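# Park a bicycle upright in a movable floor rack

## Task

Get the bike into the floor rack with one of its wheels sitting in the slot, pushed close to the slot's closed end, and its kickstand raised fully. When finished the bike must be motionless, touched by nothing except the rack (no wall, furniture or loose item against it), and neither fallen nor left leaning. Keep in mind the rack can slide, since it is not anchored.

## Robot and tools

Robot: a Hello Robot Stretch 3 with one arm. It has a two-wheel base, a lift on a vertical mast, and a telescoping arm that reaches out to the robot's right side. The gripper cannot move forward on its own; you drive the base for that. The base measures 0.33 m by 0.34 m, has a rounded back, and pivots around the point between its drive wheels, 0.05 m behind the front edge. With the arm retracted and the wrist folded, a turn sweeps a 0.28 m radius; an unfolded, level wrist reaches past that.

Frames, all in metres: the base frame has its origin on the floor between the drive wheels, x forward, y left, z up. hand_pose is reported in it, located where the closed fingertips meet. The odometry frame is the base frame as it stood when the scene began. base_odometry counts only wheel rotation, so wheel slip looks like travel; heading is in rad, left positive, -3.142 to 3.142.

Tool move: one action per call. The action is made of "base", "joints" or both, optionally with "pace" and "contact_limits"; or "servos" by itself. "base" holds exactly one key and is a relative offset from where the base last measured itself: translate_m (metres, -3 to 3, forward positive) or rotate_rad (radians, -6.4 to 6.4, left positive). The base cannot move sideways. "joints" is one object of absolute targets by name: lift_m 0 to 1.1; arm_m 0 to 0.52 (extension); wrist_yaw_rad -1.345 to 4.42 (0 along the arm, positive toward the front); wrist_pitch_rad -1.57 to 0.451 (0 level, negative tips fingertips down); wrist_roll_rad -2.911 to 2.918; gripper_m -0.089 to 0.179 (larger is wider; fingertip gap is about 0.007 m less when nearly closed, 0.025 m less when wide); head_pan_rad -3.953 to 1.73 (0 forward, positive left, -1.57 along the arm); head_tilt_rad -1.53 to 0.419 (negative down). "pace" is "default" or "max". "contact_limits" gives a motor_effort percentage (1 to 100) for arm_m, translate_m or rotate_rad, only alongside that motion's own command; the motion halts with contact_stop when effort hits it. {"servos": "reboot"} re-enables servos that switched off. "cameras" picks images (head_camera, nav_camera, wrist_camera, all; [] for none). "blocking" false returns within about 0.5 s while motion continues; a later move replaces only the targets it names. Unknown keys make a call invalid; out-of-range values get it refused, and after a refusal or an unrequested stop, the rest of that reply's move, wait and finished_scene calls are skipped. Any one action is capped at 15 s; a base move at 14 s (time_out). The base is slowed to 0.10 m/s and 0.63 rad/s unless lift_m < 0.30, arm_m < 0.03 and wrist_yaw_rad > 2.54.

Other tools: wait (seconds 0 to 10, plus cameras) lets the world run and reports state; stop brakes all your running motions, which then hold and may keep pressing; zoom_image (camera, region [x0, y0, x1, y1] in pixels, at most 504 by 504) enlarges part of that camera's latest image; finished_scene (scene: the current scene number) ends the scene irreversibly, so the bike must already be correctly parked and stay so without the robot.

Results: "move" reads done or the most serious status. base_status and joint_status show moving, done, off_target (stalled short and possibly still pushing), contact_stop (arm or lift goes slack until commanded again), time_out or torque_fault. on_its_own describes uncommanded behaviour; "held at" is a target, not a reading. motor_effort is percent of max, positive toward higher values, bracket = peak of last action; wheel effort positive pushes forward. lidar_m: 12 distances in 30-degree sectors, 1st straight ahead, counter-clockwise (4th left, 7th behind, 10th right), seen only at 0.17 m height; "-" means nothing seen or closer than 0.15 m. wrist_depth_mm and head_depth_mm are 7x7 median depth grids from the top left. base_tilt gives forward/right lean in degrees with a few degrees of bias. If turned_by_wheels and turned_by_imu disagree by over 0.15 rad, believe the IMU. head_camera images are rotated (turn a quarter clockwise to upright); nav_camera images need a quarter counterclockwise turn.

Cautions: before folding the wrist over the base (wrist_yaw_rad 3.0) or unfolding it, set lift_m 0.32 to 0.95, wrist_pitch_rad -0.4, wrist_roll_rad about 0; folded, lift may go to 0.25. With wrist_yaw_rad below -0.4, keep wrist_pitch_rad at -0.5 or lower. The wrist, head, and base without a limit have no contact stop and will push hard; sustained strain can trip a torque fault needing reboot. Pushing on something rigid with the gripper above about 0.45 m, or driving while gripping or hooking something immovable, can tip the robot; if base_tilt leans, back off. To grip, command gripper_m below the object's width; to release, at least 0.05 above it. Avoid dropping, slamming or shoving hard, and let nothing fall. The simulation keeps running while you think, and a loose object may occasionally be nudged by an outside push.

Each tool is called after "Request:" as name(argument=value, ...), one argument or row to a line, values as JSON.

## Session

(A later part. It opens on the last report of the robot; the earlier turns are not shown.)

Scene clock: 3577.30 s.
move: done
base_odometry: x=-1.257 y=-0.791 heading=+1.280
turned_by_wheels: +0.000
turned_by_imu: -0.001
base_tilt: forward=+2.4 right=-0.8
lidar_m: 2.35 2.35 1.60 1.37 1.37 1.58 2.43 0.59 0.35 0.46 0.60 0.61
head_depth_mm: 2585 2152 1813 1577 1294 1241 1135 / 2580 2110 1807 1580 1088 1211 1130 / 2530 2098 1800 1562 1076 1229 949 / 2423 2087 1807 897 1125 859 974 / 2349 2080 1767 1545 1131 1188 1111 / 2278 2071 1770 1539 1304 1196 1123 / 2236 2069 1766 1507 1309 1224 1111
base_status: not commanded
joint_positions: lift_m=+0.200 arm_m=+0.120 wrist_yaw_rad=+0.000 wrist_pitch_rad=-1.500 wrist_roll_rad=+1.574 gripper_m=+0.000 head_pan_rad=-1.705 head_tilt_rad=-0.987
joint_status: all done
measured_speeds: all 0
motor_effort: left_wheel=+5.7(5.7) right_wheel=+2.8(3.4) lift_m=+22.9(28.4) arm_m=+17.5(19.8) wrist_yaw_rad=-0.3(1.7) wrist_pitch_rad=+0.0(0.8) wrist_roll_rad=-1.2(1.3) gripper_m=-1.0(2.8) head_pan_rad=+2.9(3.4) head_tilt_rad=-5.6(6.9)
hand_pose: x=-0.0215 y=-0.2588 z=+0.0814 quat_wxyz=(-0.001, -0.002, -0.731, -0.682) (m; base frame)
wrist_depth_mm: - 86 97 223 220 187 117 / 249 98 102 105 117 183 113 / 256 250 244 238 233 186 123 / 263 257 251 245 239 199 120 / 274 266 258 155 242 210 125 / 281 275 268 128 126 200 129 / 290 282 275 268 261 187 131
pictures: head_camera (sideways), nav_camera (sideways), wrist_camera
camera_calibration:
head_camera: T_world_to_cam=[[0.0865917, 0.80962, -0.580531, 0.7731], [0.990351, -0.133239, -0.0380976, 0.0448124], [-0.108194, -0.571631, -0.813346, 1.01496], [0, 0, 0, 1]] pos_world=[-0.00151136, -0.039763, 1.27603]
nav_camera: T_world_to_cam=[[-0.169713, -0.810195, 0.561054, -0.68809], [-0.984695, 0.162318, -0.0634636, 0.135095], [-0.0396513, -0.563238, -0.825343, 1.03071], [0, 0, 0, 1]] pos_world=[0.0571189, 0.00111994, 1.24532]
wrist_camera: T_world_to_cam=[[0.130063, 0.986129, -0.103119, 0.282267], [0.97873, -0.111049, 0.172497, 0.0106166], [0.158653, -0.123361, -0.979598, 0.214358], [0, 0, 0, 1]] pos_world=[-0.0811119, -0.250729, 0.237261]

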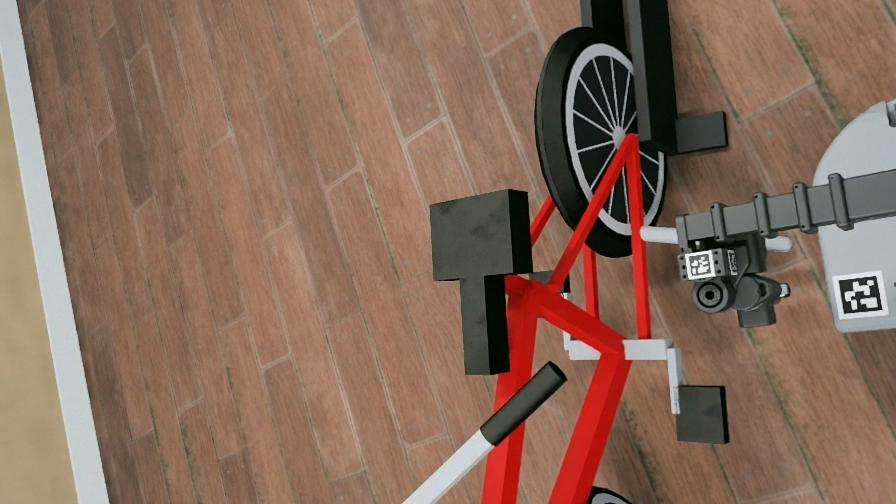

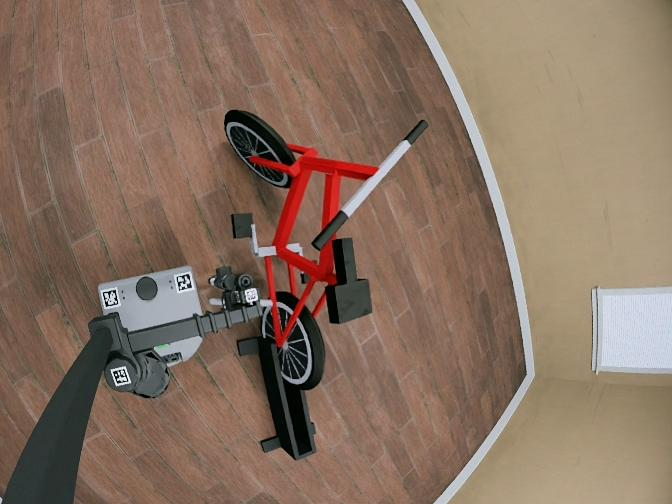

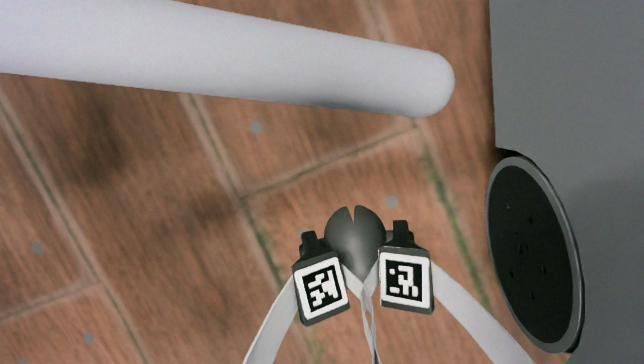

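Request:
move(
  joints={"wrist_roll_rad":-1.571,"arm_m":0.13},
  cameras=["head_camera"],
)

Request:
move(
  base={"translate_m":-0.1},
  cameras=["head_camera","nav_camera"],
)

Scene clock: 3588.73 s.
move: done
base_odometry: x=-1.257 y=-0.791 heading=+1.280
turned_by_wheels: +0.000
turned_by_imu: -0.001
base_tilt: forward=+2.3 right=-0.8
lidar_m: 2.35 2.35 1.59 1.37 1.37 1.58 2.44 0.59 0.35 0.46 0.60 0.61
head_depth_mm: 2569 2153 1815 1593 1292 1234 1139 / 2578 2142 1807 1575 1086 1220 1136 / 2503 2115 1791 1561 1070 1230 951 / 2457 2084 1782 900 1132 863 971 / 2363 2094 1771 1550 1132 1095 1092 / 2287 2047 1774 1536 1301 1201 1119 / 2243 2052 1761 1512 1301 1228 1111
base_status: not commanded
joint_positions: lift_m=+0.200 arm_m=+0.130 wrist_yaw_rad=+0.000 wrist_pitch_rad=-1.500 wrist_roll_rad=-1.566 gripper_m=+0.000 head_pan_rad=-1.705 head_tilt_rad=-0.987
joint_status: all done
measured_speeds: all 0
motor_effort: left_wheel=+5.4(5.7) right_wheel=+2.8(3.3) lift_m=+23.3(23.5) arm_m=+19.9(21.5) wrist_yaw_rad=+0.4(1.3) wrist_pitch_rad=+0.0(0.6) wrist_roll_rad=-1.7(4.5) gripper_m=-1.7(2.2) head_pan_rad=+2.5(3.3) head_tilt_rad=-5.9(6.4)
hand_pose: x=-0.0214 y=-0.2692 z=+0.0814 quat_wxyz=(+0.731, +0.682, -0.001, -0.002) (m; base frame)
wrist_depth_mm: 221 222 224 225 226 226 229 / 228 228 229 231 231 233 235 / 231 231 235 236 238 239 241 / 118 164 240 243 245 246 246 / 117 159 247 155 250 253 254 / - 153 252 128 126 259 261 / - 146 212 266 264 266 268
pictures: head_camera (sideways)
camera_calibration:
head_camera: T_world_to_cam=[[0.0865919, 0.80962, -0.580531, 0.7731], [0.990351, -0.133239, -0.0380976, 0.0448124], [-0.108194, -0.571631, -0.813346, 1.01496], [0, 0, 0, 1]] pos_world=[-0.00151137, -0.039763, 1.27603]

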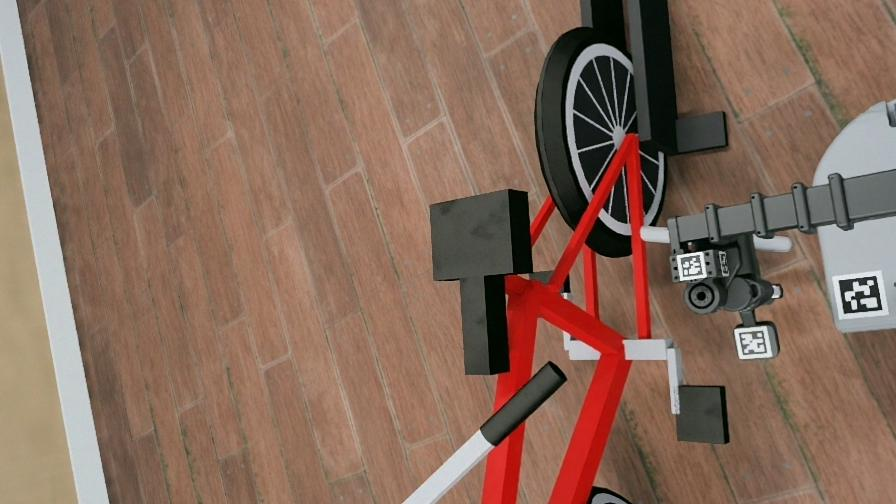

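Scene clock: 3590.87 s.
move: done
base_odometry: x=-1.286 y=-0.887 heading=+1.281
turned_by_wheels: +0.001
turned_by_imu: +0.000
base_tilt: forward=+2.3 right=-0.8
lidar_m: 2.44 2.45 1.56 1.34 1.34 1.55 2.34 2.34 0.45 0.33 0.62 0.63
head_depth_mm: 2590 2149 1819 1589 1401 1240 1133 / 2576 2124 1808 1572 1132 1217 1138 / 2520 2101 1799 1569 1089 1203 952 / 2457 2116 1778 1558 1073 859 975 / 2362 2055 1759 896 1150 1186 1094 / 2323 2062 1766 1542 1086 1208 1117 / 2253 2038 1757 1530 1303 1177 1110
base_status: done
joint_positions: lift_m=+0.200 arm_m=+0.130 wrist_yaw_rad=-0.009 wrist_pitch_rad=-1.503 wrist_roll_rad=-1.559 gripper_m=+0.000 head_pan_rad=-1.705 head_tilt_rad=-0.988
joint_status: not commanded
measured_speeds: all 0
motor_effort: left_wheel=+4.9(5.3) right_wheel=-21.2(23.0) lift_m=+26.2(26.3) arm_m=+19.1(20.1) wrist_yaw_rad=+7.2(8.8) wrist_pitch_rad=+0.2(1.0) wrist_roll_rad=-4.2(4.3) gripper_m=-1.0(2.1) head_pan_rad=+2.7(3.1) head_tilt_rad=-5.3(6.4)
hand_pose: x=-0.0213 y=-0.2684 z=+0.0814 quat_wxyz=(+0.730, +0.683, -0.007, -0.008) (m; base frame)
wrist_depth_mm: 223 224 225 227 227 228 229 / 228 231 231 232 233 234 234 / 233 234 236 238 239 240 241 / 120 164 241 243 245 246 247 / 116 158 247 154 249 252 254 / - 151 251 129 127 258 261 / - 146 190 129 118 263 242
pictures: head_camera (sideways), nav_camera (sideways)
camera_calibration:
head_camera: T_world_to_cam=[[0.086422, 0.809746, -0.580382, 0.772906], [0.990383, -0.133007, -0.0380974, 0.044812], [-0.108044, -0.571508, -0.813453, 1.0151], [0, 0, 0, 1]] pos_world=[-0.00150169, -0.03976, 1.27602]
nav_camera: T_world_to_cam=[[-0.169543, -0.810336, 0.560902, -0.687893], [-0.984731, 0.162106, -0.0634583, 0.135089], [-0.039503, -0.563096, -0.825447, 1.03085], [0, 0, 0, 1]] pos_world=[0.0571201, 0.00114184, 1.24532]

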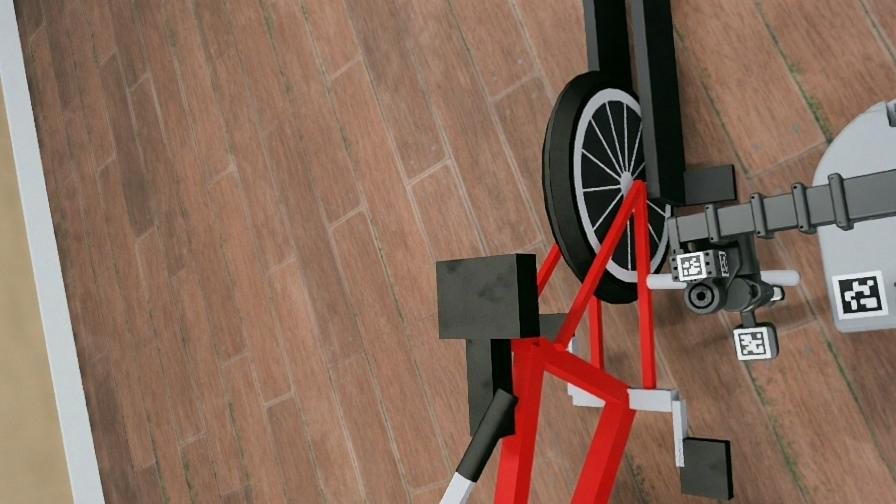

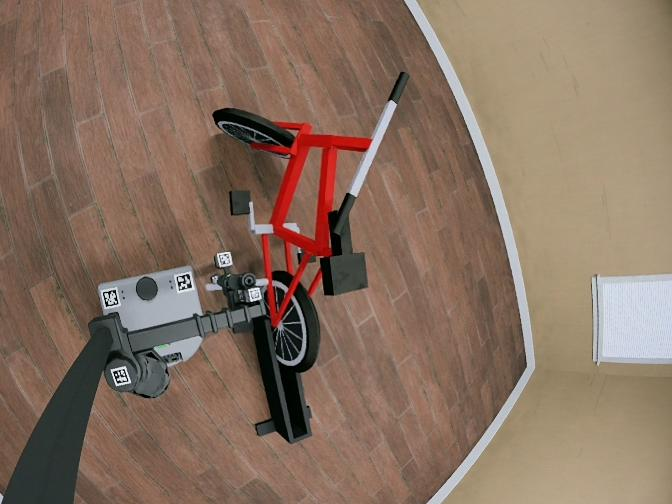

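Request:
move(
  base={"translate_m":-0.05},
  cameras=["head_camera","nav_camera"],
)

Scene clock: 3597.23 s.
move: done
base_odometry: x=-1.300 y=-0.934 heading=+1.281
turned_by_wheels: +0.001
turned_by_imu: +0.000
base_tilt: forward=+2.3 right=-0.8
lidar_m: 2.50 2.49 1.54 1.33 1.33 1.54 2.29 2.29 0.44 0.34 0.70 0.66
head_depth_mm: 2595 2136 1836 1584 1401 1233 1145 / 2571 2116 1813 1585 1395 1220 1137 / 2561 2108 1793 1570 1084 1205 950 / 2452 2090 1774 1559 1065 863 974 / 2385 2068 1776 1499 1059 1092 1092 / 2344 2071 1758 1538 1050 1212 1118 / 2268 2051 1742 1532 1082 1189 1116
base_status: done
joint_positions: lift_m=+0.200 arm_m=+0.130 wrist_yaw_rad=+0.003 wrist_pitch_rad=-1.507 wrist_roll_rad=-1.588 gripper_m=+0.000 head_pan_rad=-1.705 head_tilt_rad=-0.988
joint_status: not commanded
measured_speeds: all 0
on_its_own: right_wheel is at rest, and its effort (-23.2) is outside its rest range (-21 to +21)
motor_effort: left_wheel=+6.3(6.6) right_wheel=-23.2(25.2) lift_m=+19.2(27.4) arm_m=+16.8(17.7) wrist_yaw_rad=-2.3(8.8) wrist_pitch_rad=+1.8(2.0) wrist_roll_rad=+5.4(5.5) gripper_m=-0.5(1.7) head_pan_rad=+2.5(3.1) head_tilt_rad=-5.9(6.3)
hand_pose: x=-0.0214 y=-0.2672 z=+0.0815 quat_wxyz=(+0.729, +0.685, +0.007, +0.006) (m; base frame)
wrist_depth_mm: 225 225 226 226 226 228 229 / 230 230 230 232 233 233 234 / 234 206 237 238 239 239 241 / 115 158 242 243 244 246 246 / 113 153 248 155 248 252 251 / - 150 255 128 127 259 224 / - 152 193 128 111 96 89
pictures: head_camera (sideways), nav_camera (sideways)
camera_calibration:
head_camera: T_world_to_cam=[[0.0864232, 0.809754, -0.58037, 0.772891], [0.990383, -0.133007, -0.0380974, 0.044812], [-0.108043, -0.571496, -0.813461, 1.01511], [0, 0, 0, 1]] pos_world=[-0.00150164, -0.0397596, 1.27602]
nav_camera: T_world_to_cam=[[-0.169544, -0.810344, 0.56089, -0.687878], [-0.984731, 0.162107, -0.0634579, 0.135088], [-0.0395014, -0.563085, -0.825455, 1.03086], [0, 0, 0, 1]] pos_world=[0.0571202, 0.00114264, 1.24532]

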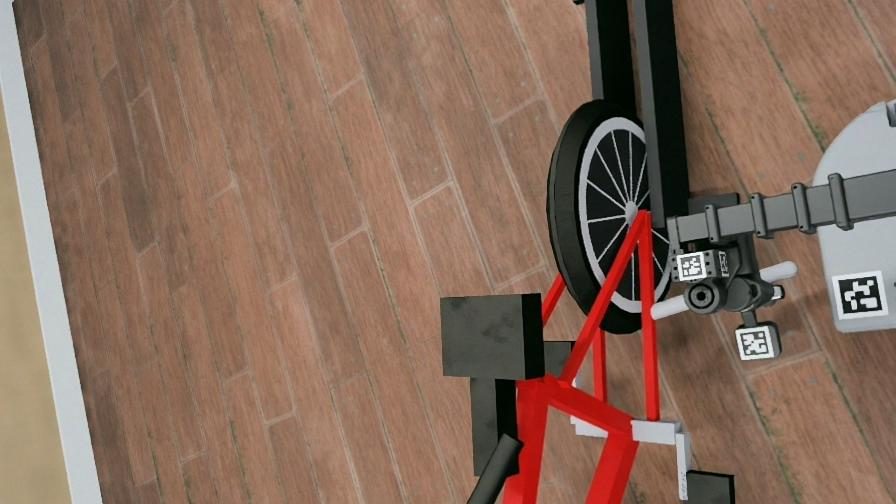

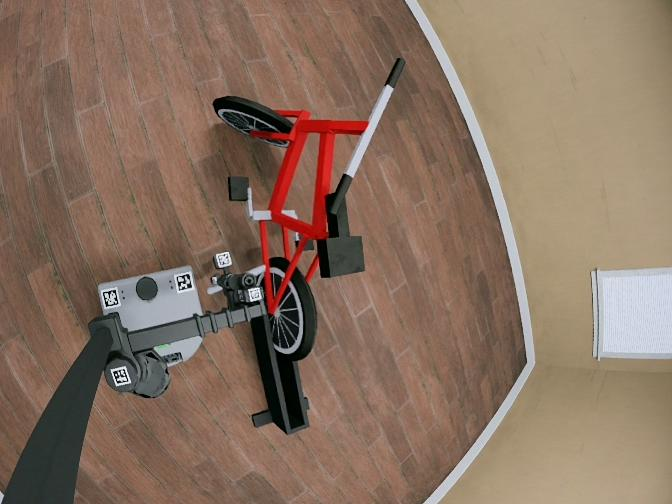

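Request:
move(
  base={"translate_m":-0.05},
  cameras=["head_camera"],
)

Request:
move(
  base={"translate_m":-0.04},
  cameras=["head_camera","nav_camera"],
)

Scene clock: 3602.47 s.
move: done
base_odometry: x=-1.314 y=-0.982 heading=+1.282
turned_by_wheels: +0.000
turned_by_imu: -0.001
base_tilt: forward=+2.3 right=-0.8
lidar_m: 2.54 2.54 1.53 1.32 1.32 1.52 2.24 2.24 0.44 0.32 0.74 0.70
head_depth_mm: 2584 2149 1834 1583 1395 1238 1138 / 2553 2113 1812 1570 1399 1216 1140 / 2522 2125 1799 1571 1110 1207 951 / 2452 2083 1764 1554 1058 864 968 / 2409 2061 1784 1545 1047 1089 1087 / 2342 2061 1765 897 1188 1210 1116 / 2268 2054 1756 1539 1059 1203 1110
base_status: done
joint_positions: lift_m=+0.200 arm_m=+0.130 wrist_yaw_rad=+0.003 wrist_pitch_rad=-1.506 wrist_roll_rad=-1.579 gripper_m=+0.000 head_pan_rad=-1.705 head_tilt_rad=-0.988
joint_status: not commanded
measured_speeds: all 0
motor_effort: left_wheel=+1.9(4.3) right_wheel=-7.0(26.8) lift_m=+26.3(26.3) arm_m=+14.0(15.4) wrist_yaw_rad=-1.9(3.6) wrist_pitch_rad=+0.8(1.9) wrist_roll_rad=+2.7(5.6) gripper_m=-0.9(2.1) head_pan_rad=+2.4(3.0) head_tilt_rad=-5.1(6.6)
hand_pose: x=-0.0214 y=-0.2677 z=+0.0814 quat_wxyz=(+0.730, +0.684, +0.004, +0.004) (m; base frame)
wrist_depth_mm: 222 224 225 225 226 227 227 / 228 229 229 231 232 232 234 / 230 207 236 237 238 238 240 / 116 158 241 244 244 245 245 / 114 154 247 155 248 251 217 / - 150 254 128 125 256 84 / - 153 193 265 262 93 83
pictures: head_camera (sideways)
camera_calibration:
head_camera: T_world_to_cam=[[0.0864246, 0.809769, -0.580348, 0.772862], [0.990383, -0.133005, -0.0380974, 0.044812], [-0.108039, -0.571475, -0.813477, 1.01513], [0, 0, 0, 1]] pos_world=[-0.00150151, -0.039759, 1.27602]

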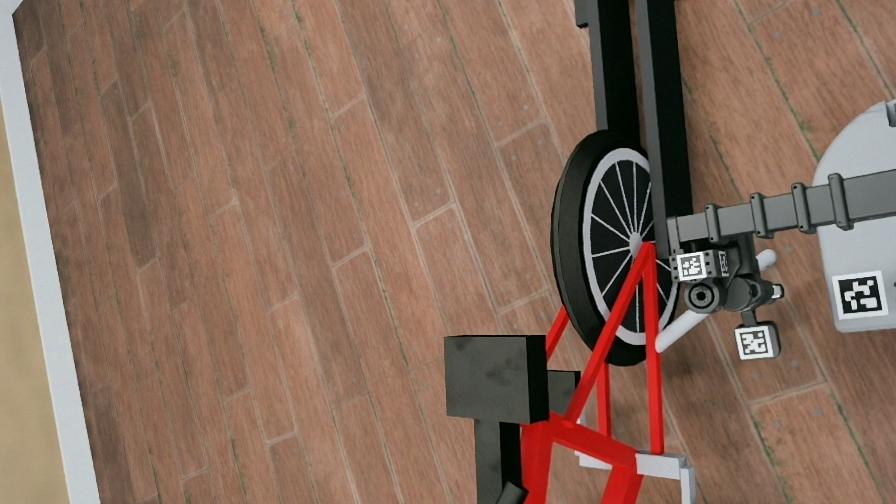

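Scene clock: 3603.90 s.
move: done
base_odometry: x=-1.326 y=-1.021 heading=+1.282
turned_by_wheels: +0.000
turned_by_imu: +0.000
base_tilt: forward=+2.3 right=-0.8
lidar_m: 2.58 2.58 1.52 1.31 1.31 1.51 2.21 2.20 0.44 0.43 0.65 0.73
head_depth_mm: 2564 2107 1817 1583 1404 1226 1133 / 2583 2125 1803 1569 1393 1212 1130 / 2560 2085 1807 1561 1365 1218 953 / 2449 2079 1780 1561 1055 862 972 / 2414 2051 1758 1543 1045 1072 1097 / 2347 2066 1777 1541 1141 1215 1112 / 2272 2063 1762 1538 1022 1206 1109
base_status: done
joint_positions: lift_m=+0.200 arm_m=+0.130 wrist_yaw_rad=+0.002 wrist_pitch_rad=-1.501 wrist_roll_rad=-1.576 gripper_m=+0.000 head_pan_rad=-1.705 head_tilt_rad=-0.988
joint_status: not commanded
measured_speeds: all 0
motor_effort: left_wheel=+0.4(3.6) right_wheel=-4.2(11.0) lift_m=+29.3(30.1) arm_m=+14.0(14.5) wrist_yaw_rad=-1.8(3.1) wrist_pitch_rad=-0.4(1.0) wrist_roll_rad=+1.5(2.8) gripper_m=-1.5(2.1) head_pan_rad=+2.6(2.9) head_tilt_rad=-5.7(6.5)
hand_pose: x=-0.0214 y=-0.2689 z=+0.0814 quat_wxyz=(+0.731, +0.682, +0.003, +0.002) (m; base frame)
wrist_depth_mm: 222 222 223 224 226 227 228 / 228 228 229 230 231 233 233 / 230 231 235 236 239 239 237 / 115 162 241 244 243 246 201 / 116 158 247 155 159 250 197 / - 153 253 129 125 219 182 / - 146 213 265 263 234 178
pictures: head_camera (sideways), nav_camera (sideways)
camera_calibration:
head_camera: T_world_to_cam=[[0.0864244, 0.809769, -0.580349, 0.772862], [0.990383, -0.133005, -0.0380974, 0.044812], [-0.108039, -0.571475, -0.813477, 1.01513], [0, 0, 0, 1]] pos_world=[-0.00150151, -0.039759, 1.27602]
nav_camera: T_world_to_cam=[[-0.169545, -0.810359, 0.560868, -0.687849], [-0.984731, 0.162108, -0.0634571, 0.135087], [-0.039498, -0.563063, -0.82547, 1.03088], [0, 0, 0, 1]] pos_world=[0.0571204, 0.00114418, 1.24532]

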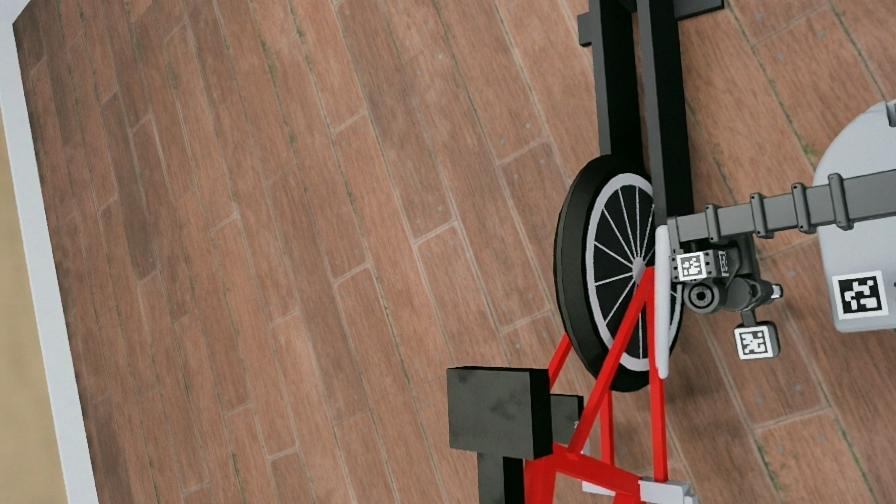

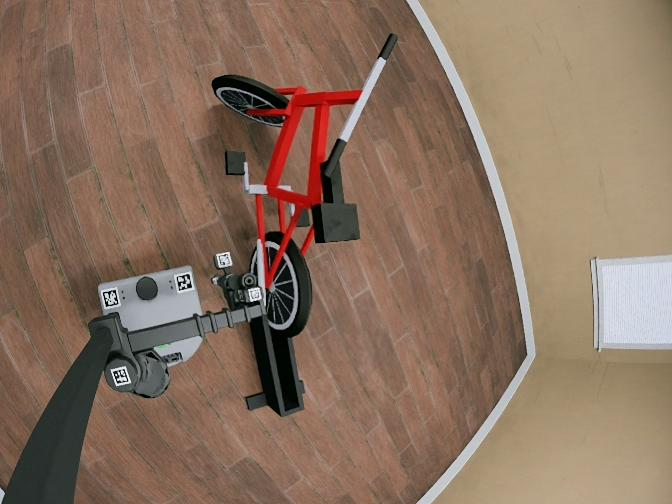

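Request:
move(
  joints={"lift_m":0.85,"arm_m":0.1},
  cameras=["head_camera"],
)

Request:
move(
  joints={"arm_m":0.37,"gripper_m":0.179},
  base={"translate_m":0.16},
)

Scene clock: 3637.23 s.
move: done
base_odometry: x=-1.326 y=-1.021 heading=+1.282
turned_by_wheels: +0.000
turned_by_imu: -0.002
base_tilt: forward=+2.3 right=-0.8
lidar_m: 2.57 2.58 1.52 1.31 1.31 1.52 2.19 2.20 0.44 0.43 0.64 0.73
head_depth_mm: 2598 2125 1812 - - - 1128 / 2545 2112 301 - 1367 1237 1134 / 2559 2101 306 318 1105 1211 988 / 2472 2098 295 315 390 1185 982 / 2390 2082 310 319 395 1198 1120 / 2362 2058 1770 903 392 1217 1126 / 2274 2050 1750 1534 925 1209 1115
base_status: not commanded
joint_positions: lift_m=+0.850 arm_m=+0.100 wrist_yaw_rad=+0.001 wrist_pitch_rad=-1.500 wrist_roll_rad=-1.575 gripper_m=+0.000 head_pan_rad=-1.705 head_tilt_rad=-0.988
joint_status: all done
measured_speeds: all 0
motor_effort: left_wheel=+0.5(0.7) right_wheel=-4.1(4.7) lift_m=+29.1(31.7) arm_m=-15.2(20.7) wrist_yaw_rad=-0.7(2.4) wrist_pitch_rad=-0.4(0.8) wrist_roll_rad=+1.3(1.6) gripper_m=-1.1(2.3) head_pan_rad=+2.5(3.3) head_tilt_rad=-5.4(6.4)
hand_pose: x=-0.0214 y=-0.2392 z=+0.7314 quat_wxyz=(+0.731, +0.682, +0.002, +0.002) (m; base frame)
wrist_depth_mm: 842 855 865 858 872 476 - / 876 888 874 898 883 694 915 / 895 869 904 893 688 925 928 / 918 909 - 922 714 943 932 / 500 944 - 150 148 973 989 / 962 981 984 128 126 - - / - 994 - - 843 - -
pictures: head_camera (sideways)
camera_calibration:
head_camera: T_world_to_cam=[[0.0864243, 0.809769, -0.580349, 0.772862], [0.990383, -0.133004, -0.0380974, 0.044812], [-0.108039, -0.571475, -0.813477, 1.01513], [0, 0, 0, 1]] pos_world=[-0.0015015, -0.039759, 1.27602]

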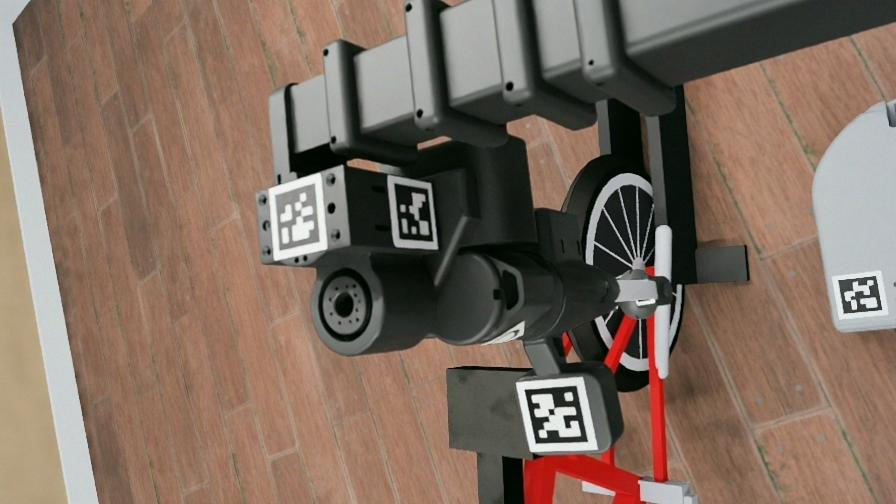

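Scene clock: 3640.43 s.
move: done
base_odometry: x=-1.280 y=-0.867 heading=+1.282
turned_by_wheels: +0.000
turned_by_imu: +0.000
base_tilt: forward=+2.3 right=-0.8
lidar_m: 2.43 2.42 1.57 1.35 1.35 1.56 2.35 2.36 0.45 0.44 0.61 0.61
head_depth_mm: 2609 2123 1846 - - - 1121 / 2565 2122 300 - 1110 1234 1134 / 462 355 356 1535 1083 1210 989 / 454 498 1771 1529 1076 1227 985 / 451 489 1673 875 1152 1217 1120 / 2292 2021 1731 1536 1151 1212 1120 / 2252 2064 1742 1505 1300 1195 1112
base_status: done
joint_positions: lift_m=+0.850 arm_m=+0.370 wrist_yaw_rad=+0.000 wrist_pitch_rad=-1.499 wrist_roll_rad=-1.574 gripper_m=+0.179 head_pan_rad=-1.705 head_tilt_rad=-0.988
joint_status: all done
measured_speeds: all 0
motor_effort: left_wheel=+4.5(9.0) right_wheel=+1.9(6.5) lift_m=+26.7(29.3) arm_m=+19.5(21.7) wrist_yaw_rad=+1.0(2.2) wrist_pitch_rad=-0.5(0.8) wrist_roll_rad=+0.8(1.6) gripper_m=+0.8(83.7) head_pan_rad=+2.1(3.2) head_tilt_rad=-5.7(6.5)
hand_pose: x=-0.0214 y=-0.5093 z=+0.7314 quat_wxyz=(+0.732, +0.682, +0.001, +0.001) (m; base frame)
wrist_depth_mm: 854 857 845 378 866 873 869 / 881 865 868 336 881 892 908 / 903 886 912 490 909 917 918 / 726 - 927 350 950 941 930 / 764 - 960 - 951 979 132 / 965 142 991 985 995 - 112 / 964 125 - - - - -
pictures: head_camera (sideways), nav_camera (sideways), wrist_camera
camera_calibration:
head_camera: T_world_to_cam=[[0.0864329, 0.809832, -0.58026, 0.772746], [0.990383, -0.133, -0.0380973, 0.0448118], [-0.108027, -0.571387, -0.81354, 1.01521], [0, 0, 0, 1]] pos_world=[-0.00150113, -0.0397562, 1.27602]
nav_camera: T_world_to_cam=[[-0.169553, -0.810419, 0.560778, -0.687732], [-0.98473, 0.162114, -0.063454, 0.135083], [-0.0394859, -0.562974, -0.825531, 1.03096], [0, 0, 0, 1]] pos_world=[0.0571212, 0.0011503, 1.24532]
wrist_camera: T_world_to_cam=[[-0.124063, -0.991603, 0.0364805, -0.518454], [-0.979195, 0.128295, 0.157216, -0.0382525], [-0.160576, -0.0162169, -0.98689, 0.873275], [0, 0, 0, 1]] pos_world=[0.038449, -0.495032, 0.886754]

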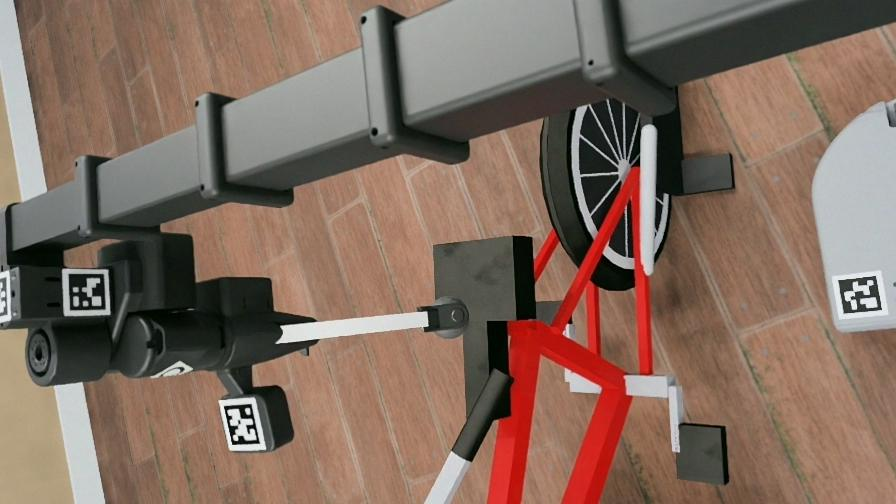

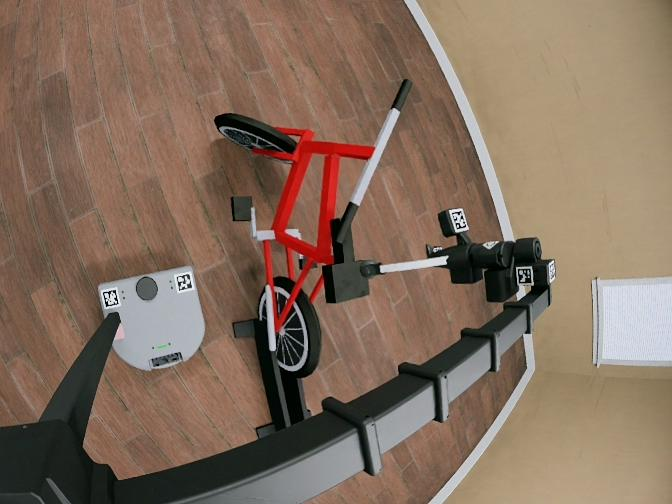

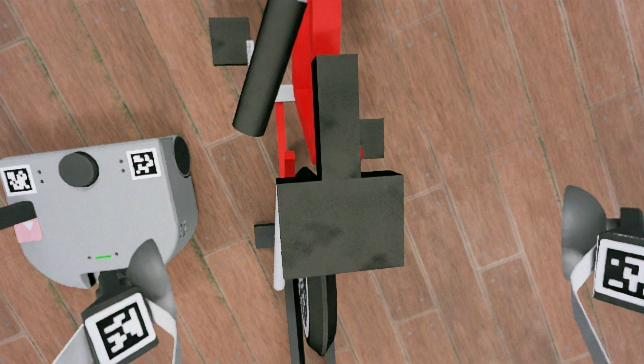

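Request:
move(
  joints={"arm_m":0.1},
  base={"translate_m":-0.955},
  cameras=[],
)

Request:
move(
  base={"rotate_rad":1.492},
  joints={"wrist_roll_rad":0.0,"wrist_pitch_rad":-1.4,"head_pan_rad":-1.565,"head_tilt_rad":-0.75},
)

Scene clock: 3701.23 s.
move: done
base_odometry: x=-1.552 y=-1.783 heading=+1.282
turned_by_wheels: +0.000
turned_by_imu: -0.006
base_tilt: forward=+2.3 right=-0.8
lidar_m: 1.50 2.22 1.27 1.10 1.10 1.26 1.43 1.43 1.65 2.69 2.68 0.68
head_depth_mm: 1946 2023 1799 - - - 1126 / 2238 2099 306 - 1393 1239 1139 / 2461 2104 306 319 1361 1247 987 / 2561 2097 295 316 391 1233 984 / 2511 2060 310 319 399 1238 1116 / 2433 2066 1750 1549 392 1231 1118 / 2398 2046 1766 1525 1318 1158 1111
base_status: done
joint_positions: lift_m=+0.850 arm_m=+0.100 wrist_yaw_rad=+0.000 wrist_pitch_rad=-1.499 wrist_roll_rad=-1.574 gripper_m=+0.179 head_pan_rad=-1.705 head_tilt_rad=-0.988
joint_status: all done
measured_speeds: all 0
motor_effort: left_wheel=+1.0(4.1) right_wheel=-3.9(8.0) lift_m=+22.5(24.7) arm_m=-13.4(21.7) wrist_yaw_rad=+0.1(1.6) wrist_pitch_rad=+0.2(1.3) wrist_roll_rad=+0.8(1.0) gripper_m=+0.2(1.8) head_pan_rad=+2.7(3.4) head_tilt_rad=-5.6(6.6)
hand_pose: x=-0.0214 y=-0.2393 z=+0.7314 quat_wxyz=(+0.732, +0.682, +0.001, +0.001) (m; base frame)
wrist_depth_mm: 853 852 855 858 857 873 895 / 870 874 873 873 894 898 904 / 900 899 897 922 919 915 937 / 914 913 - 950 930 952 952 / 482 657 - 969 966 968 132 / 965 141 981 987 992 - 112 / 981 125 - - - - -
pictures: none
No camera images: "cameras" was empty.

Scene clock: 3704.70 s.
move: done
base_odometry: x=-1.552 y=-1.783 heading=+2.774
turned_by_wheels: +1.492
turned_by_imu: +1.482
base_tilt: forward=+2.3 right=-0.8
lidar_m: 1.10 1.10 1.22 1.44 1.44 1.59 2.53 2.68 0.68 1.44 2.55 1.34
head_depth_mm: 3548 3328 2304 1163 297 - 1098 / 3474 3349 2468 1529 296 308 1140 / 3322 3260 2438 1810 297 309 1188 / 3188 3230 2438 1946 310 318 1142 / 3054 3260 2418 1916 1604 1369 1199 / 3032 3136 2400 1928 1596 1374 1153 / 2892 3049 2405 1908 1593 1360 1183
base_status: done
joint_positions: lift_m=+0.850 arm_m=+0.100 wrist_yaw_rad=+0.000 wrist_pitch_rad=-1.404 wrist_roll_rad=-0.005 gripper_m=+0.179 head_pan_rad=-1.570 head_tilt_rad=-0.754
joint_status: all done
measured_speeds: all 0
motor_effort: left_wheel=-3.5(7.6) right_wheel=+6.7(10.3) lift_m=+25.0(25.0) arm_m=-18.5(18.7) wrist_yaw_rad=-0.2(1.8) wrist_pitch_rad=+0.7(2.0) wrist_roll_rad=+1.4(4.4) gripper_m=+0.0(1.5) head_pan_rad=+2.4(4.9) head_tilt_rad=+1.5(4.6)
hand_pose: x=-0.0216 y=-0.2636 z=+0.7320 quat_wxyz=(+0.541, +0.458, -0.538, -0.456) (m; base frame)
wrist_depth_mm: 955 944 932 926 892 890 875 / 951 934 926 912 917 733 882 / 963 953 932 923 915 740 891 / 954 964 938 931 906 902 880 / 967 954 941 918 926 916 132 / 992 142 943 945 - 913 112 / 987 125 936 941 - 913 909
pictures: head_camera (sideways), nav_camera (sideways), wrist_camera
camera_calibration:
head_camera: T_world_to_cam=[[-0.0231613, 0.657706, -0.752919, 0.998401], [0.999277, -0.00748448, -0.0372778, 0.0437022], [-0.030153, -0.753238, -0.657057, 0.811238], [0, 0, 0, 1]] pos_world=[0.00391493, -0.0452724, 1.28637]
nav_camera: T_world_to_cam=[[-0.0591238, -0.673653, 0.736679, -0.917607], [-0.997578, 0.012788, -0.0683689, 0.14158], [0.0366363, -0.738937, -0.672778, 0.831852], [0, 0, 0, 1]] pos_world=[0.0565091, -0.00527355, 1.24531]
wrist_camera: T_world_to_cam=[[-0.992033, 0.114511, -0.0525094, 0.0630439], [0.114603, 0.993411, 0.00126194, 0.295752], [0.0523079, -0.00476587, -0.99862, 0.894018], [0, 0, 0, 1]] pos_world=[-0.0181168, -0.296762, 0.895721]

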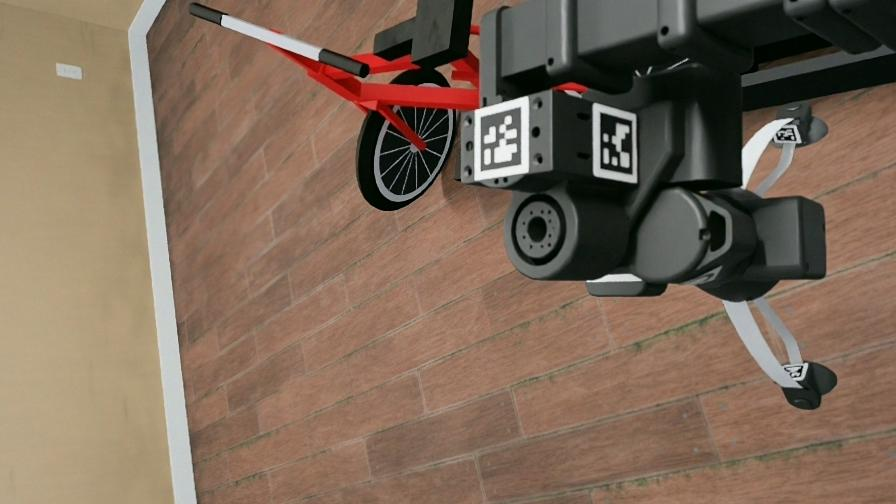

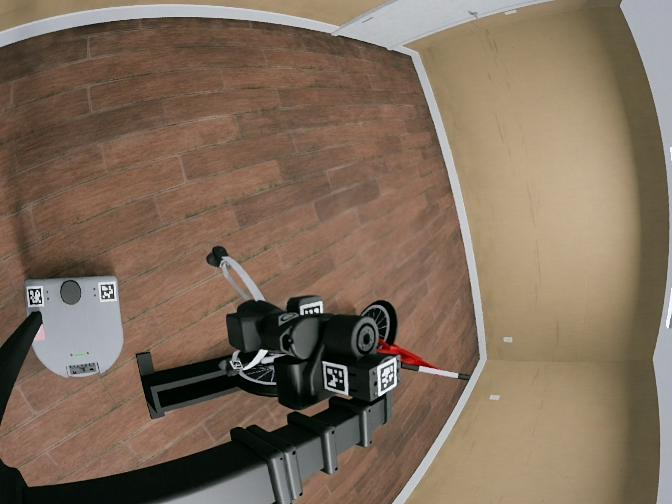

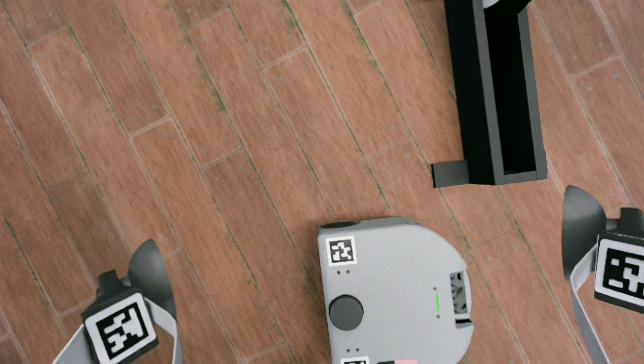

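Request:
move(
  base={"translate_m":-0.35},
  joints={"lift_m":0.95},
)

Scene clock: 3715.90 s.
move: done
base_odometry: x=-1.226 y=-1.909 heading=+2.773
turned_by_wheels: +0.000
turned_by_imu: -0.003
base_tilt: forward=+2.3 right=-0.8
lidar_m: 1.43 1.42 1.58 1.32 1.32 1.46 2.31 2.35 2.60 0.56 3.39 1.75
head_depth_mm: 3271 3309 - - - 1382 1211 / 3585 3390 - - - 1305 1205 / 3471 3292 2615 - - 1299 1206 / 3319 3275 2525 - - 323 1174 / 3179 3199 2449 1820 1569 1296 1174 / 3086 3238 2398 1918 1594 1311 1189 / 2942 3181 2378 1876 1586 1366 1186
base_status: done
joint_positions: lift_m=+0.950 arm_m=+0.100 wrist_yaw_rad=+0.000 wrist_pitch_rad=-1.404 wrist_roll_rad=-0.005 gripper_m=+0.179 head_pan_rad=-1.570 head_tilt_rad=-0.754
joint_status: all done
measured_speeds: all 0
motor_effort: left_wheel=-2.5(7.6) right_wheel=-0.4(5.2) lift_m=+27.9(31.1) arm_m=-18.8(19.6) wrist_yaw_rad=-0.5(1.6) wrist_pitch_rad=+0.4(1.2) wrist_roll_rad=+1.4(1.7) gripper_m=+1.2(1.7) head_pan_rad=+2.6(3.4) head_tilt_rad=+1.2(2.6)
hand_pose: x=-0.0216 y=-0.2637 z=+0.8320 quat_wxyz=(+0.541, +0.458, -0.538, -0.456) (m; base frame)
wrist_depth_mm: - - - - - - 982 / - - - - - 985 995 / - - - - - - 993 / - - - - - - - / - - - - - - 132 / - 142 - - - - 112 / - 125 - - - - -
pictures: head_camera (sideways), nav_camera (sideways), wrist_camera
camera_calibration:
head_camera: T_world_to_cam=[[-0.0231615, 0.657706, -0.752919, 0.998401], [0.999277, -0.00748424, -0.0372778, 0.0437022], [-0.0301529, -0.753238, -0.657057, 0.811238], [0, 0, 0, 1]] pos_world=[0.00391494, -0.0452724, 1.28637]
nav_camera: T_world_to_cam=[[-0.0591237, -0.673653, 0.736679, -0.917606], [-0.997578, 0.0127878, -0.0683689, 0.14158], [0.0366365, -0.738937, -0.672778, 0.831852], [0, 0, 0, 1]] pos_world=[0.0565091, -0.00527353, 1.24531]
wrist_camera: T_world_to_cam=[[-0.992033, 0.1145, -0.0525344, 0.0683184], [0.114603, 0.993411, 0.00104547, 0.295853], [0.052308, -0.00498348, -0.998619, 0.993829], [0, 0, 0, 1]] pos_world=[-0.0181168, -0.296773, 0.995736]

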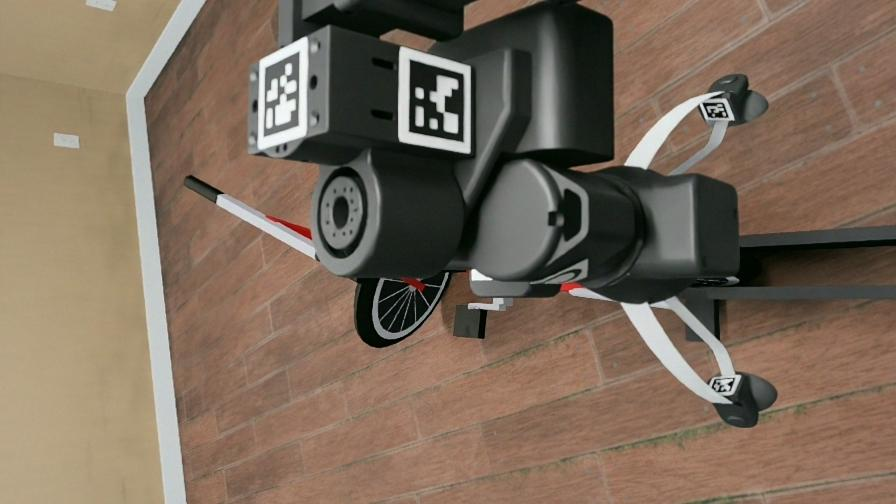

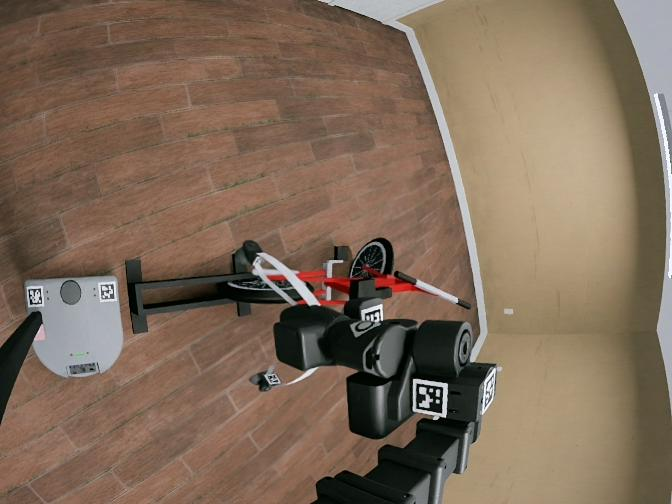

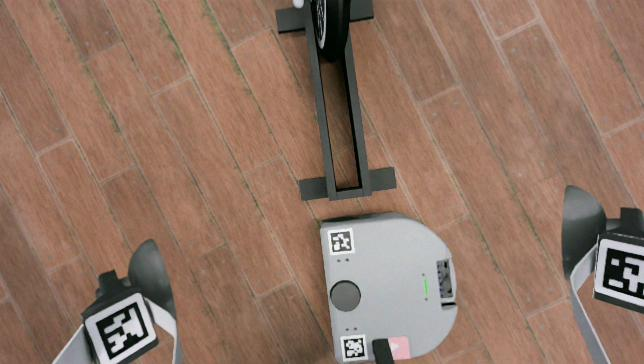

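Request:
move(
  base={"translate_m":-0.02},
  joints={"lift_m":0.62,"arm_m":0.48,"wrist_pitch_rad":-1.25},
  cameras=["wrist_camera","head_camera"],
)

Scene clock: 3727.87 s.
move: done
base_odometry: x=-1.207 y=-1.916 heading=+2.773
turned_by_wheels: +0.000
turned_by_imu: -0.002
base_tilt: forward=+2.3 right=-0.8
lidar_m: 1.45 1.44 1.60 1.32 1.31 1.44 2.30 2.33 2.58 0.56 3.47 1.76
head_depth_mm: 3272 3252 2481 1974 1633 1396 1214 / 3540 3360 2475 1961 1617 503 419 / 3432 3323 2451 729 613 1325 1182 / 3302 3266 2284 747 1206 1156 1187 / 3216 3208 2437 1826 1558 1316 1176 / 3098 3225 2403 1923 1602 1359 1195 / 2996 3204 2389 1908 1588 1351 1186
base_status: done
joint_positions: lift_m=+0.620 arm_m=+0.480 wrist_yaw_rad=+0.000 wrist_pitch_rad=-1.256 wrist_roll_rad=-0.002 gripper_m=+0.179 head_pan_rad=-1.570 head_tilt_rad=-0.754
joint_status: all done
measured_speeds: all 0
motor_effort: left_wheel=-1.7(7.5) right_wheel=+0.7(4.4) lift_m=+22.4(24.7) arm_m=+19.8(21.6) wrist_yaw_rad=-0.7(1.7) wrist_pitch_rad=+0.8(3.2) wrist_roll_rad=+0.8(1.5) gripper_m=+0.3(2.0) head_pan_rad=+2.4(3.3) head_tilt_rad=+1.7(2.2)
hand_pose: x=-0.0216 y=-0.6813 z=+0.5076 quat_wxyz=(+0.573, +0.416, -0.571, -0.415) (m; base frame)
wrist_depth_mm: 775 771 753 736 516 701 695 / 776 758 734 404 703 706 685 / 753 741 721 478 693 679 671 / 740 739 720 480 686 675 660 / 726 707 698 476 669 662 132 / 704 142 687 671 655 651 112 / 700 125 672 664 645 646 623
pictures: head_camera (sideways), wrist_camera
camera_calibration:
head_camera: T_world_to_cam=[[-0.0231703, 0.657559, -0.753047, 0.998568], [0.999277, -0.00747805, -0.0372763, 0.0437002], [-0.0301427, -0.753366, -0.65691, 0.811047], [0, 0, 0, 1]] pos_world=[0.00391555, -0.0452755, 1.28638]
wrist_camera: T_world_to_cam=[[-0.991734, 0.107827, -0.0695429, 0.103182], [0.117013, 0.982422, -0.145445, 0.778032], [0.0526375, -0.152381, -0.986919, 0.561409], [0, 0, 0, 1]] pos_world=[-0.0182624, -0.689934, 0.674402]

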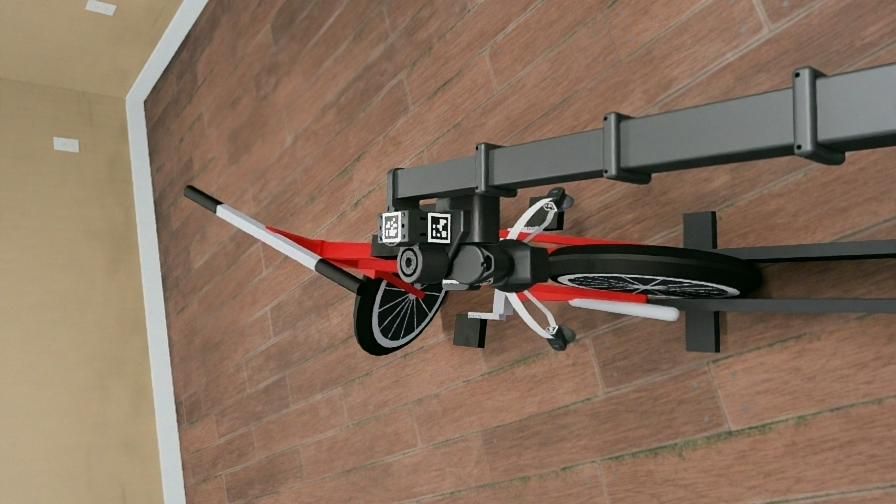

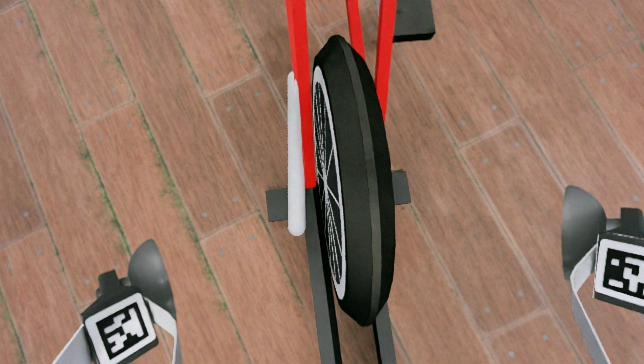

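Request:
move(
  base={"translate_m":-0.015},
  joints={"lift_m":0.412},
  cameras=["wrist_camera"],
)

Scene clock: 3738.10 s.
move: done
base_odometry: x=-1.193 y=-1.921 heading=+2.773
turned_by_wheels: +0.000
turned_by_imu: -0.001
base_tilt: forward=+2.3 right=-0.8
lidar_m: 1.47 1.46 1.59 1.31 1.30 1.44 2.29 2.32 2.56 0.56 3.48 1.78
head_depth_mm: 3228 3278 2474 1962 1632 1385 1211 / 3581 3386 2485 1953 1613 1384 1204 / 3500 3310 2428 1958 1509 751 637 / 3348 3311 2242 1183 893 1314 1177 / 3214 3259 2430 1792 1572 1285 1176 / 3058 3219 2381 1906 1596 1369 1188 / 2996 3155 2406 1901 1582 1356 1189
base_status: done
joint_positions: lift_m=+0.412 arm_m=+0.480 wrist_yaw_rad=+0.000 wrist_pitch_rad=-1.256 wrist_roll_rad=-0.002 gripper_m=+0.179 head_pan_rad=-1.570 head_tilt_rad=-0.754
joint_status: all done
measured_speeds: all 0
motor_effort: left_wheel=-2.2(7.3) right_wheel=+0.4(4.9) lift_m=+22.2(24.2) arm_m=+19.2(20.0) wrist_yaw_rad=+1.2(1.9) wrist_pitch_rad=+0.6(1.5) wrist_roll_rad=+0.4(0.9) gripper_m=+0.1(1.8) head_pan_rad=+2.6(3.3) head_tilt_rad=+1.2(2.3)
hand_pose: x=-0.0216 y=-0.6813 z=+0.2996 quat_wxyz=(+0.573, +0.416, -0.571, -0.415) (m; base frame)
wrist_depth_mm: 536 527 514 105 491 485 477 / 526 513 505 100 483 479 470 / 514 502 277 101 474 471 460 / 505 502 313 106 469 465 454 / 500 486 472 111 459 451 132 / 488 142 468 111 104 445 112 / 482 125 464 124 114 439 429
pictures: wrist_camera
camera_calibration:
wrist_camera: T_world_to_cam=[[-0.991734, 0.107827, -0.0695429, 0.0887168], [0.117013, 0.982422, -0.145445, 0.74778], [0.0526375, -0.152381, -0.986919, 0.356129], [0, 0, 0, 1]] pos_world=[-0.0182624, -0.689934, 0.466401]

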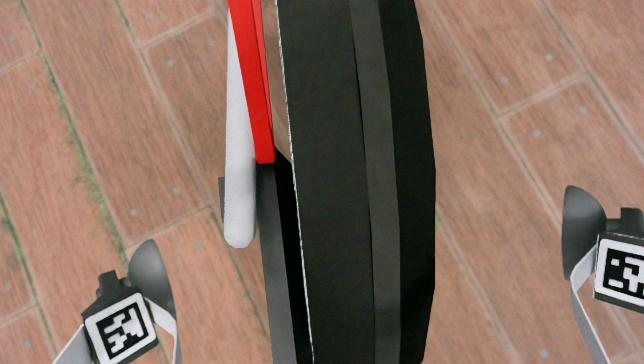

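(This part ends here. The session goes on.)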